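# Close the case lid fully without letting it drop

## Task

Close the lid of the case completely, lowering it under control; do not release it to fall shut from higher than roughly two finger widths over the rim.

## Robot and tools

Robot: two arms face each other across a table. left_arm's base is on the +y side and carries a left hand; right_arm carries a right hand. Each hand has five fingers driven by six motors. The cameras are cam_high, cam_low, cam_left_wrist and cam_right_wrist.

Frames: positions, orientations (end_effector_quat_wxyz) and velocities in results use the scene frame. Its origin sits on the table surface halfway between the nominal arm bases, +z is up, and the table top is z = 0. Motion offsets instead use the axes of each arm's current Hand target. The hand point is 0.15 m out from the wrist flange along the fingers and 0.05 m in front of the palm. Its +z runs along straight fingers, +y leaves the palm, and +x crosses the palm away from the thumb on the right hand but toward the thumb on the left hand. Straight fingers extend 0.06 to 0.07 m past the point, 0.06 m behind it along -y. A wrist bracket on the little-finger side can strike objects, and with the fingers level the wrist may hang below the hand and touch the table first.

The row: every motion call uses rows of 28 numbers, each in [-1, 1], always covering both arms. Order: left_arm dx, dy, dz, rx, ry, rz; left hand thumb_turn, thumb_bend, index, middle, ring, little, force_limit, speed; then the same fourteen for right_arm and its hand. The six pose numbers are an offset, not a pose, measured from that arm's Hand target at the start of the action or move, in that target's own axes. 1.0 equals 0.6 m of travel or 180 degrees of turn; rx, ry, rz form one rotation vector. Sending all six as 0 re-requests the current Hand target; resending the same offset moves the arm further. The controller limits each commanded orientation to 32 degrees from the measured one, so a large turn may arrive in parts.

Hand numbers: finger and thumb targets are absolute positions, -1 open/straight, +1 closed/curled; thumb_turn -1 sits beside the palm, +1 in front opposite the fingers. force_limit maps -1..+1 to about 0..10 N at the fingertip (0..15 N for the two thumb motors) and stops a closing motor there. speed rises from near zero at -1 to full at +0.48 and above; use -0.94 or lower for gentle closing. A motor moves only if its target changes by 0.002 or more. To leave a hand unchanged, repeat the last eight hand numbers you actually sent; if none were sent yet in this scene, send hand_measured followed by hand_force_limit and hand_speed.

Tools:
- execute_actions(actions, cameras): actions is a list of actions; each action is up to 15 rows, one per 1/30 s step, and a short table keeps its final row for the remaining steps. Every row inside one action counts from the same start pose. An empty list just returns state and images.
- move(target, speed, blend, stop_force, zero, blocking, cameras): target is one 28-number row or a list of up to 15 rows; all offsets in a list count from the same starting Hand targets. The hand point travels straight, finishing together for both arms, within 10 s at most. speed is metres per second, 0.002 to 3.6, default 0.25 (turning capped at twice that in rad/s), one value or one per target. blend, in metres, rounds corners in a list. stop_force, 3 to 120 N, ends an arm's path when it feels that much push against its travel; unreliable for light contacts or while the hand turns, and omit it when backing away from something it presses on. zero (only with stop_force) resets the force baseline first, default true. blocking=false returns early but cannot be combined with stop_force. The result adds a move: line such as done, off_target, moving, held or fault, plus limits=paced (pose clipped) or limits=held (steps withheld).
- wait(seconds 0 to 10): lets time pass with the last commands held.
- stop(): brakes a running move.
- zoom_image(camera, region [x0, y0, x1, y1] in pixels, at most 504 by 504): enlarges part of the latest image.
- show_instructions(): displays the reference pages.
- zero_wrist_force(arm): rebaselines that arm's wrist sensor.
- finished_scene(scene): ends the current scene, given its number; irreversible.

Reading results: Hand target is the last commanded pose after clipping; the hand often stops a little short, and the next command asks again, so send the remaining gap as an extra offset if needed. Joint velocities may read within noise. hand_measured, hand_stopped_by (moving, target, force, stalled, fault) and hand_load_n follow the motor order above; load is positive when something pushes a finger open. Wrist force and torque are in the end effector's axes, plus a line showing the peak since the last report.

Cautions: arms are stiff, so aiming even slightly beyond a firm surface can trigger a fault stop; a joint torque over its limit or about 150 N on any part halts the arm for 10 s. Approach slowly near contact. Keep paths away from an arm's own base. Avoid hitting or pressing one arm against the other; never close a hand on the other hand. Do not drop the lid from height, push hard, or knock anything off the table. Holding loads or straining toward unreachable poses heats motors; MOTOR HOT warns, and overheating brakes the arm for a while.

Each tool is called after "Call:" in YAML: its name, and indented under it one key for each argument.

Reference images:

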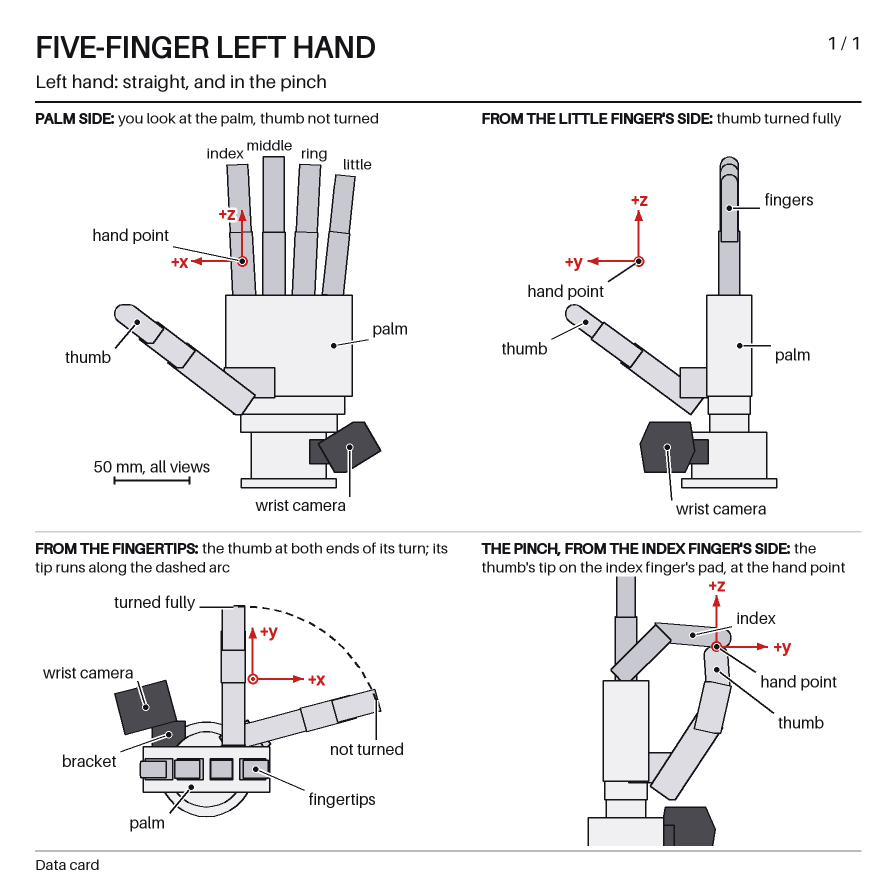

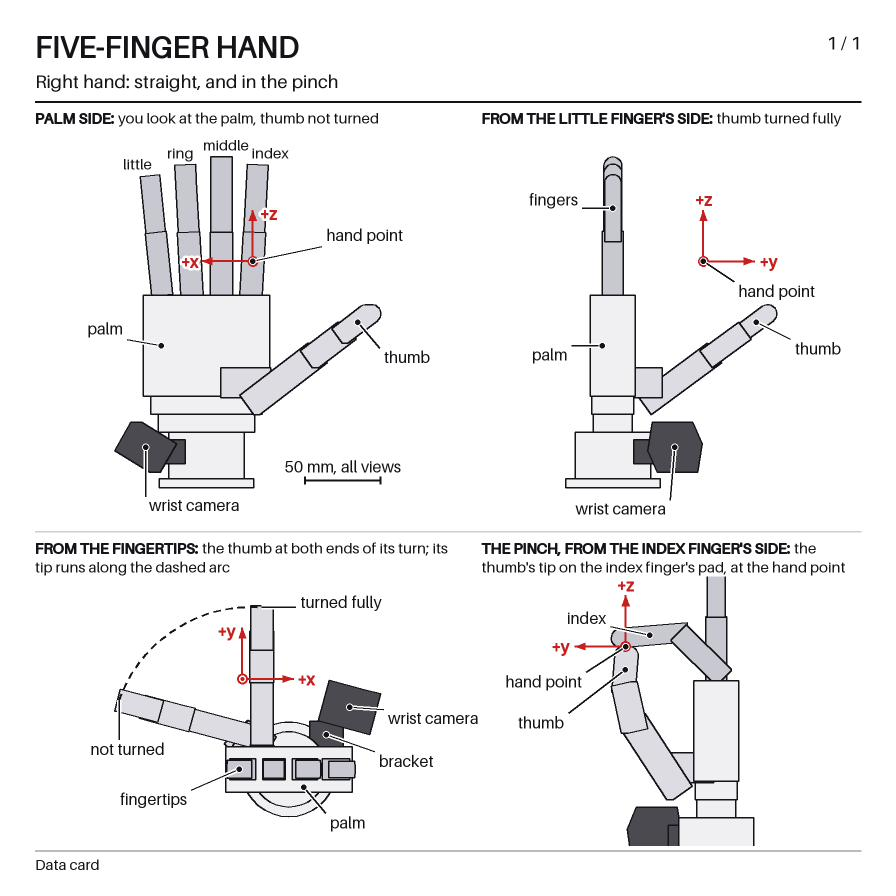

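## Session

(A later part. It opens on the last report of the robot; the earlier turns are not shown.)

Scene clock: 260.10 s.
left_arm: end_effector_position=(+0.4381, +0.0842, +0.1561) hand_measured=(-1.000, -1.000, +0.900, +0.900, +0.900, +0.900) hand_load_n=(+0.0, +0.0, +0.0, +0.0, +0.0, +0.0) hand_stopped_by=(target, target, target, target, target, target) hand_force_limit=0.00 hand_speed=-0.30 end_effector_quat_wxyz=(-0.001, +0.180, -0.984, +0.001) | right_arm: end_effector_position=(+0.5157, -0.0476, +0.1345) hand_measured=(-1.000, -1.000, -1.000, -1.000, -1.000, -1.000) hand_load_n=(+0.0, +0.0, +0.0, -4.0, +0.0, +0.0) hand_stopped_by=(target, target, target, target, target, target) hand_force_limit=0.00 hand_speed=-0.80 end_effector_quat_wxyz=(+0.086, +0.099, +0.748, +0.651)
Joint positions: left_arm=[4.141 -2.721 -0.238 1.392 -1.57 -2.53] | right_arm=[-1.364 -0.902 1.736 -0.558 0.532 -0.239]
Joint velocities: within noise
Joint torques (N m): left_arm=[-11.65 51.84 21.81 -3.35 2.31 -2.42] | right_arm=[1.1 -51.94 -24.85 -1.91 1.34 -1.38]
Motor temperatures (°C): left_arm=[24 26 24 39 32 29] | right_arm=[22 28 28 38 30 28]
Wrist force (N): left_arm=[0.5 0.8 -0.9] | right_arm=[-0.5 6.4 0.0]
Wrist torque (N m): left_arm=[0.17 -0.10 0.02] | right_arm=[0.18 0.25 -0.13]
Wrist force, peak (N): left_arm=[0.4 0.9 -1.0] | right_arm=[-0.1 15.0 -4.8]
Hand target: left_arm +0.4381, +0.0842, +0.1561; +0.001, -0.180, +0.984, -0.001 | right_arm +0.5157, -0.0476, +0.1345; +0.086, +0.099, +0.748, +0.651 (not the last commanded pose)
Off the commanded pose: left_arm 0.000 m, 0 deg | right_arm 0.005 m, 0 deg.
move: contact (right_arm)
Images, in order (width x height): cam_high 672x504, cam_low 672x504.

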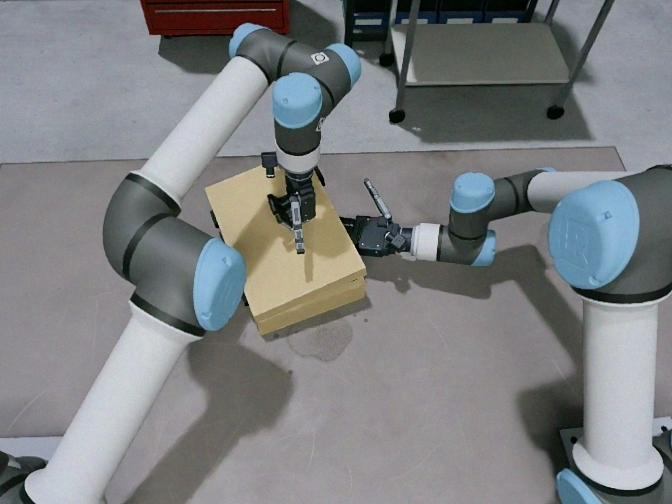

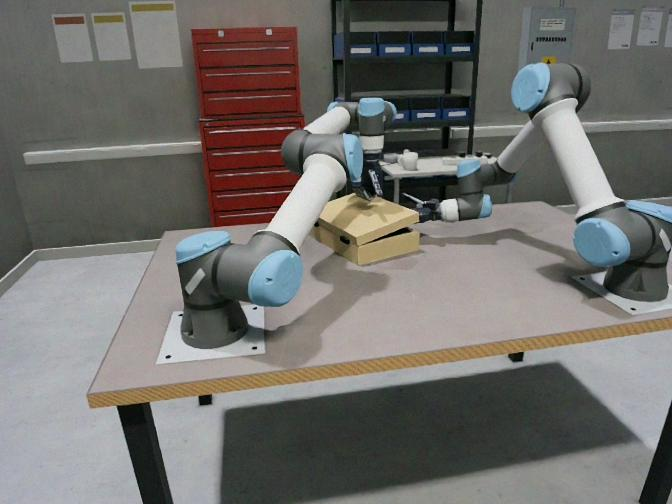

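Call:
move:
  target: [0,0,-0.05,0,0,0,-1,-1,0.9,0.9,0.9,0.9,0,-0.3,0,0.003,-0.16,0,0,0,-1,-1,-1,-1,-1,-1,0,-0.8]
  speed: 0.08
  cameras: ["cam_high","cam_low"]

Call:
zoom_image:
  camera: "cam_low"
  region: [300, 160, 460, 280]

Call:
zoom_image:
  camera: "cam_high"
  region: [190, 130, 420, 340]

Scene clock: 273.97 s.
left_arm: end_effector_position=(+0.4372, +0.0851, +0.1857) hand_measured=(-1.000, -1.000, +0.900, +0.900, +0.900, +0.900) hand_load_n=(+0.0, +0.0, +0.0, +0.0, +0.0, +0.0) hand_stopped_by=(target, target, target, target, target, target) hand_force_limit=0.00 hand_speed=-0.30 end_effector_quat_wxyz=(-0.004, +0.180, -0.984, +0.007) | right_arm: end_effector_position=(+0.4911, -0.1392, +0.1496) hand_measured=(-1.000, -1.000, -1.000, -1.000, -1.000, -1.000) hand_load_n=(+0.0, +0.0, +0.0, +0.0, +0.0, +0.5) hand_stopped_by=(target, target, target, target, target, target) hand_force_limit=0.00 hand_speed=-0.80 end_effector_quat_wxyz=(+0.086, +0.099, +0.748, +0.651)
Joint positions: left_arm=[4.143 -2.78 -0.035 1.261 -1.567 -2.529] | right_arm=[-1.549 -1.003 1.893 -0.482 0.357 -0.384]
Joint velocities: within noise
Joint torques (N m): left_arm=[7.85 51.06 22.08 -3.82 0.86 1.82] | right_arm=[1.4 -27.87 -23.9 -1.81 0.13 2.02]
Motor temperatures (°C): left_arm=[24 26 24 39 32 29] | right_arm=[22 28 28 38 30 28]
Wrist force (N): left_arm=[0.3 1.0 -1.0] | right_arm=[-1.4 3.8 -2.1]
Wrist torque (N m): left_arm=[0.18 -0.08 0.00] | right_arm=[0.63 0.38 -0.17]
Wrist force, peak (N): left_arm=[0.3 0.8 -1.4] | right_arm=[-0.7 6.9 -0.3]
Hand target: left_arm +0.4380, +0.0843, +0.1861; +0.001, -0.180, +0.984, -0.001 | right_arm +0.4911, -0.1392, +0.1496; +0.086, +0.099, +0.748, +0.651
Off the commanded pose: left_arm 0.001 m, 1 deg | right_arm 0.000 m, 0 deg.
elbow stopped short (left arm): the move would have taken joint 3 (elbow) straighter than the controller allows.
move: done
Images, in order (width x height): cam_high 672x504, cam_low 672x504.

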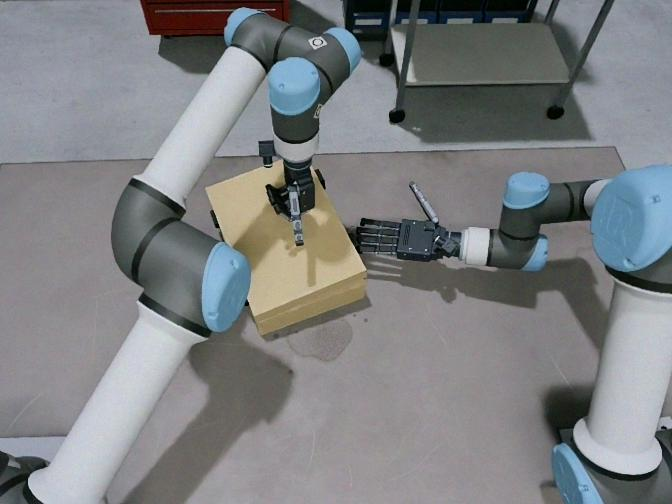

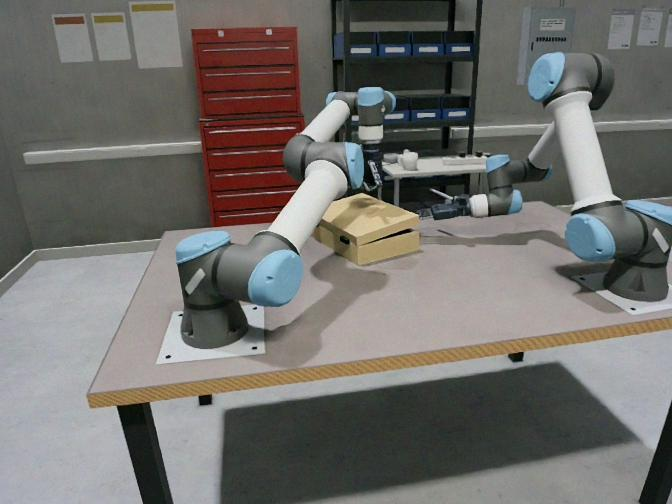

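Scaled by 3.150 from the camera's 672x504 image, which has a finer 960x720 frame.

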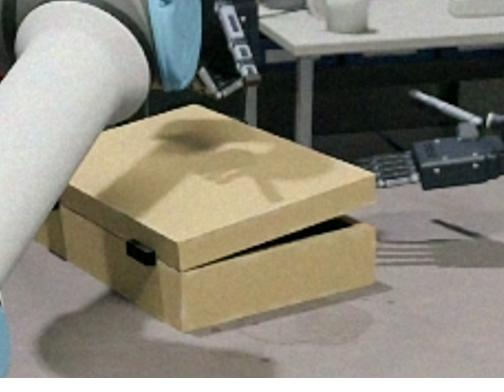

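Scaled by 2.191 from the camera's 672x504 image, which has a finer 960x720 frame.

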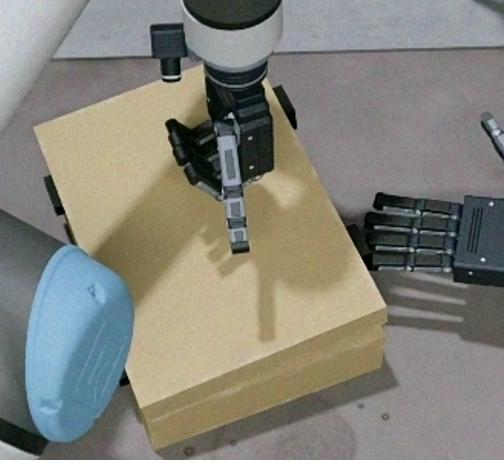

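Call:
move:
  target:
    - [0,0.008,0.067,0,0,0,-1,-1,0.9,0.9,0.9,0.9,0,-0.3,0,0,0,0,0,0,-1,-1,-1,-1,-1,-1,0,-0.8]
    - [0,0.0,0.15,0,0,0,-1,-1,0.9,0.9,0.9,0.9,0,-0.3,0,0,0,0,0,0,-1,-1,-1,-1,-1,-1,0,-0.8]
  speed: [0.06,0.02]
  stop_force: 8
  cameras: ["cam_high","cam_low"]

Call:
zoom_image:
  camera: "cam_low"
  region: [300, 160, 460, 280]

Scene clock: 316.77 s.
left_arm: end_effector_position=(+0.4382, +0.0841, +0.0961) hand_measured=(-1.000, -1.000, +0.900, +0.900, +0.900, +0.900) hand_load_n=(+0.0, +0.0, +0.0, +0.5, +0.0, +0.0) hand_stopped_by=(target, target, target, target, target, target) hand_force_limit=0.00 hand_speed=-0.30 end_effector_quat_wxyz=(-0.001, +0.180, -0.984, +0.001) | right_arm: end_effector_position=(+0.4911, -0.1392, +0.1496) hand_measured=(-1.000, -1.000, -1.000, -1.000, -1.000, -1.000) hand_load_n=(+0.5, +0.0, +0.0, +0.0, +0.0, +0.0) hand_stopped_by=(target, target, target, target, target, target) hand_force_limit=0.00 hand_speed=-0.80 end_effector_quat_wxyz=(+0.086, +0.099, +0.748, +0.651)
Joint positions: left_arm=[4.141 -2.687 -0.461 1.58 -1.57 -2.53] | right_arm=[-1.549 -1.003 1.893 -0.483 0.357 -0.384]
Joint velocities: within noise
Joint torques (N m): left_arm=[-5.39 68.61 23.66 -3.97 -1.74 -1.09] | right_arm=[-1.79 -32.41 -2.32 -1.24 -0.22 1.84]
Motor temperatures (°C): left_arm=[24 26 24 39 32 29] | right_arm=[22 28 28 38 30 28]
Wrist force (N): left_arm=[0.4 0.4 -0.9] | right_arm=[-0.6 5.0 -1.2]
Wrist torque (N m): left_arm=[0.13 -0.11 0.02] | right_arm=[0.53 0.29 -0.04]
Wrist force, peak (N): left_arm=[0.5 0.9 -1.6] | right_arm=[-1.5 5.1 -2.2]
Hand target: left_arm +0.4382, +0.0841, +0.0961; +0.001, -0.180, +0.984, -0.001 | right_arm +0.4911, -0.1392, +0.1496; +0.086, +0.099, +0.748, +0.651
Off the commanded pose: left_arm 0.000 m, 0 deg | right_arm 0.000 m, 0 deg.
move: done
Images, in order (width x height): cam_high 672x504, cam_low 672x504.

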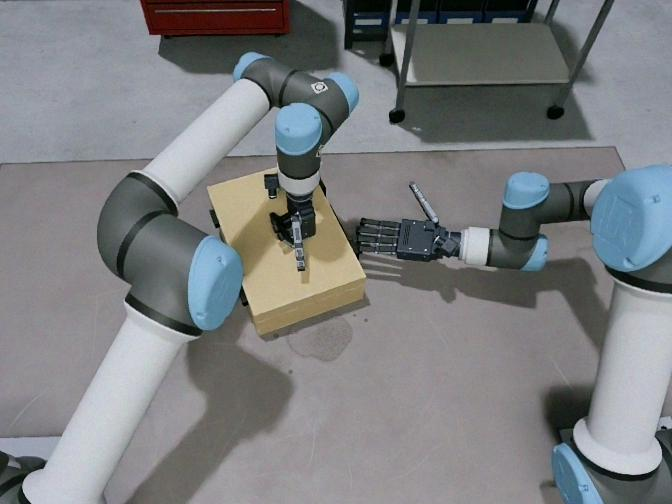

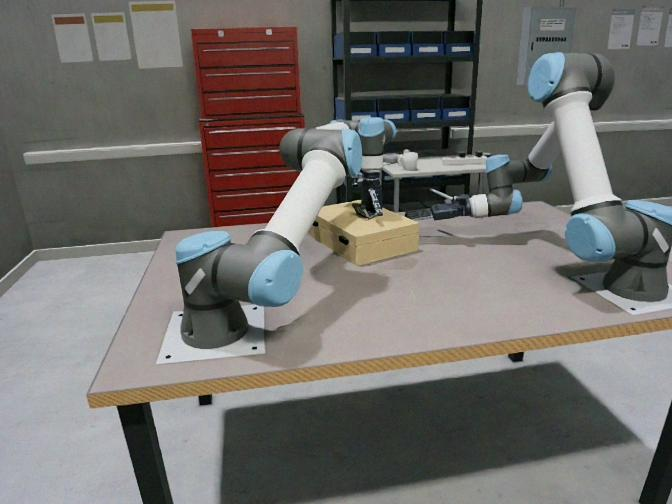

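Scaled by 3.150 from the camera's 672x504 image, which has a finer 960x720 frame.

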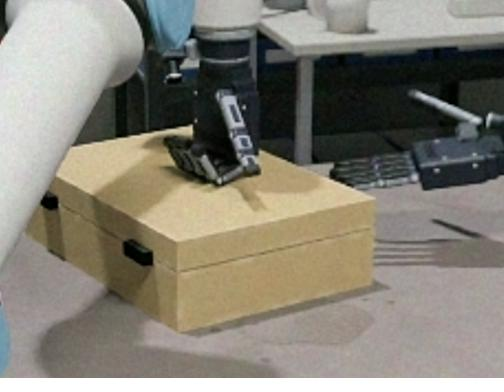

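Call:
move:
  target: [0,0.0,0.06,0,0,0,-1,-1,0.9,0.9,0.9,0.9,0,-0.3,0,0,0,0,0,0,-1,-1,-1,-1,-1,-1,0,-0.8]
  speed: 0.012
  stop_force: 10
  cameras: ["cam_high","cam_low"]

Call:
zoom_image:
  camera: "cam_low"
  region: [300, 160, 460, 280]

Scene clock: 327.63 s.
left_arm: end_effector_position=(+0.4382, +0.0841, +0.0951) hand_measured=(-1.000, -1.000, +0.900, +0.900, +0.900, +0.900) hand_load_n=(+0.0, +0.0, -1.0, +0.0, -0.5, -1.5) hand_stopped_by=(target, target, target, target, target, target) hand_force_limit=0.00 hand_speed=-0.30 end_effector_quat_wxyz=(-0.001, +0.180, -0.984, +0.001) | right_arm: end_effector_position=(+0.4911, -0.1392, +0.1496) hand_measured=(-1.000, -1.000, -1.000, -1.000, -1.000, -1.000) hand_load_n=(+0.0, +0.0, +0.0, +0.0, +0.0, +0.0) hand_stopped_by=(target, target, target, target, target, target) hand_force_limit=0.00 hand_speed=-0.80 end_effector_quat_wxyz=(+0.086, +0.099, +0.748, +0.651)
Joint positions: left_arm=[4.141 -2.687 -0.464 1.583 -1.57 -2.53] | right_arm=[-1.549 -1.003 1.893 -0.483 0.357 -0.384]
Joint velocities: within noise
Joint torques (N m): left_arm=[9.67 46.26 20.83 -2.31 0.87 2.26] | right_arm=[3.42 -36.67 -3.36 -0.59 0.52 1.64]
Motor temperatures (°C): left_arm=[24 26 24 38 32 29] | right_arm=[22 28 28 38 30 28]
Wrist force (N): left_arm=[-0.3 -0.7 -8.1] | right_arm=[-0.9 4.9 -0.9]
Wrist torque (N m): left_arm=[0.30 -0.31 0.03] | right_arm=[0.51 0.32 -0.05]
Wrist force, peak (N): left_arm=[-1.0 -3.5 -21.5] | right_arm=[-0.9 5.3 -1.1]
Hand target: left_arm +0.4382, +0.0841, +0.0950; +0.001, -0.180, +0.984, -0.001 (not the last commanded pose) | right_arm +0.4911, -0.1392, +0.1496; +0.086, +0.099, +0.748, +0.651
Off the commanded pose: left_arm 0.035 m, 0 deg | right_arm 0.000 m, 0 deg.
move: contact (left_arm)
Images, in order (width x height): cam_high 672x504, cam_low 672x504.

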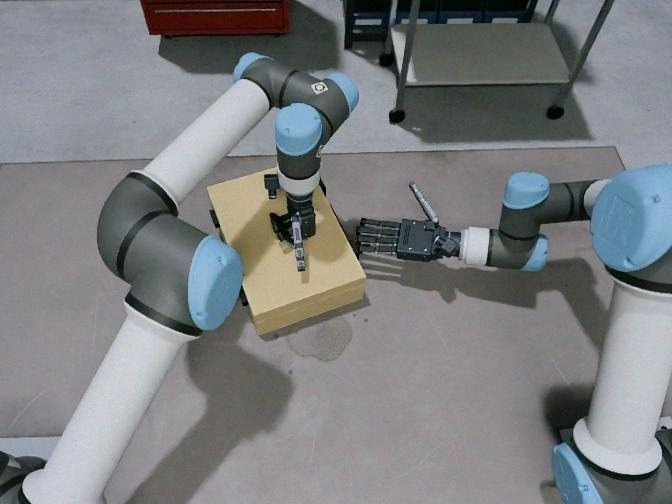

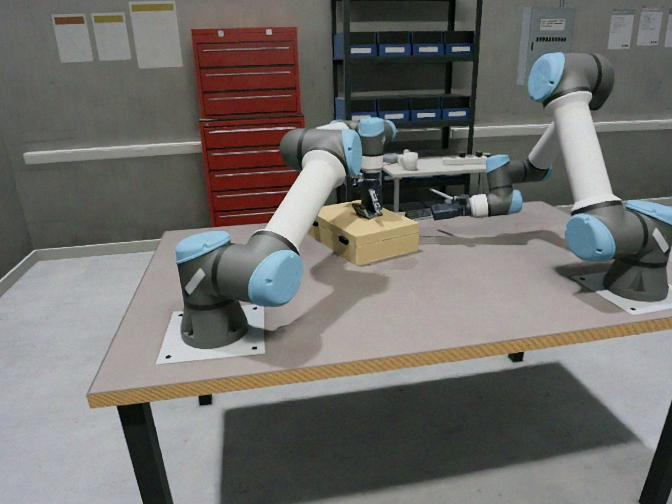

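Scaled by 3.150 from the camera's 672x504 image, which has a finer 960x720 frame.

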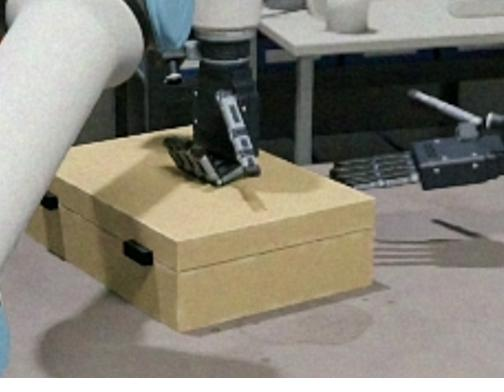

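Call:
move:
  target: [0,0.01,-0.12,0,0,0,-1,-1,0.9,0.9,0.9,0.9,0,-0.3,0,0,0,0,0,0,-1,-1,-1,-1,-1,-1,0,-0.8]
  speed: 0.1
  cameras: ["cam_high","cam_low"]

Call:
zoom_image:
  camera: "cam_low"
  region: [340, 190, 440, 270]

Scene clock: 336.43 s.
left_arm: end_effector_position=(+0.4360, +0.0899, +0.1669) hand_measured=(-1.000, -1.000, +0.900, +0.900, +0.900, +0.900) hand_load_n=(+0.0, +0.0, +0.0, +0.0, +0.0, +0.0) hand_stopped_by=(target, target, target, target, target, target) hand_force_limit=0.00 hand_speed=-0.30 end_effector_quat_wxyz=(-0.001, +0.180, -0.984, +0.001) | right_arm: end_effector_position=(+0.4911, -0.1392, +0.1496) hand_measured=(-1.000, -1.000, -1.000, -1.000, -1.000, -1.000) hand_load_n=(+0.5, +0.0, +0.0, +0.5, +0.5, +0.0) hand_stopped_by=(target, target, target, target, target, target) hand_force_limit=0.00 hand_speed=-0.80 end_effector_quat_wxyz=(+0.086, +0.099, +0.748, +0.651)
Joint positions: left_arm=[4.146 -2.688 -0.276 1.397 -1.57 -2.525] | right_arm=[-1.549 -1.003 1.893 -0.483 0.357 -0.384]
Joint velocities: within noise
Joint torques (N m): left_arm=[-6.9 66.71 15.34 -2.56 -2.28 -0.99] | right_arm=[8.32 -41.2 -3.66 -0.16 0.6 1.28]
Motor temperatures (°C): left_arm=[24 26 24 38 32 29] | right_arm=[22 28 28 38 30 28]
Wrist force (N): left_arm=[0.4 0.7 -1.0] | right_arm=[-0.7 5.0 -0.9]
Wrist torque (N m): left_arm=[0.14 -0.09 0.01] | right_arm=[0.51 0.30 -0.04]
Wrist force, peak (N): left_arm=[0.1 -0.8 -8.6] | right_arm=[-0.8 5.3 -1.0]
Hand target: left_arm +0.4359, +0.0899, +0.1670; +0.001, -0.180, +0.984, -0.001 | right_arm +0.4911, -0.1392, +0.1496; +0.086, +0.099, +0.748, +0.651
Off the commanded pose: left_arm 0.000 m, 0 deg | right_arm 0.000 m, 0 deg.
move: done
Images, in order (width x height): cam_high 672x504, cam_low 672x504.

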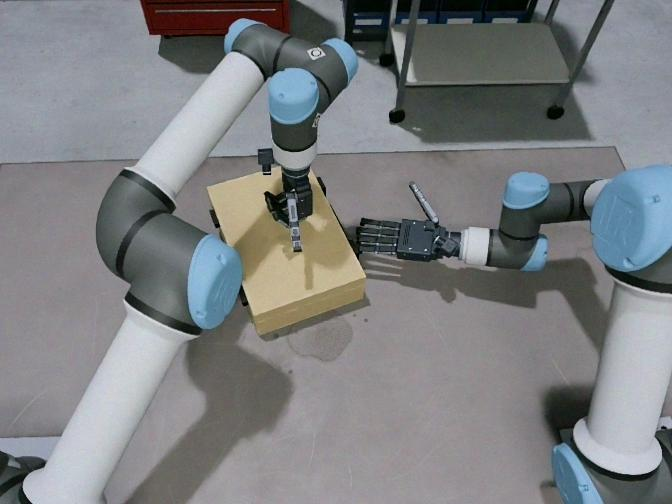

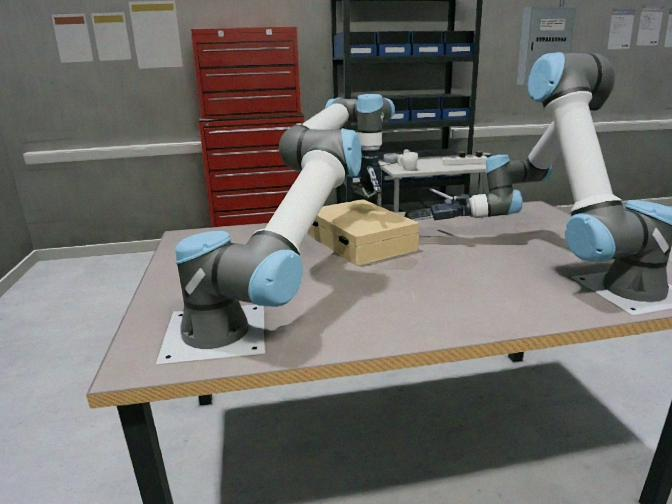

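Scaled by 5.040 from the camera's 672x504 image, which has a finer 960x720 frame.

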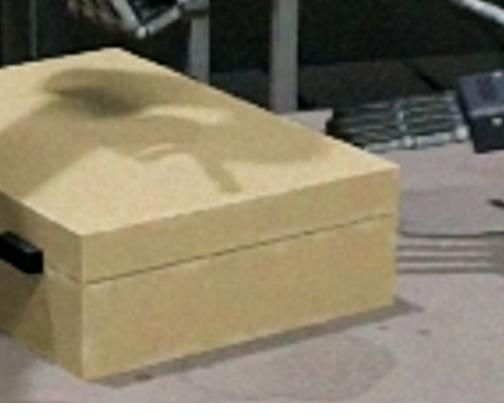

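Lid is flush and shut.

Call:
finished_scene:
  scene: 3

The scene is finished: the task was done.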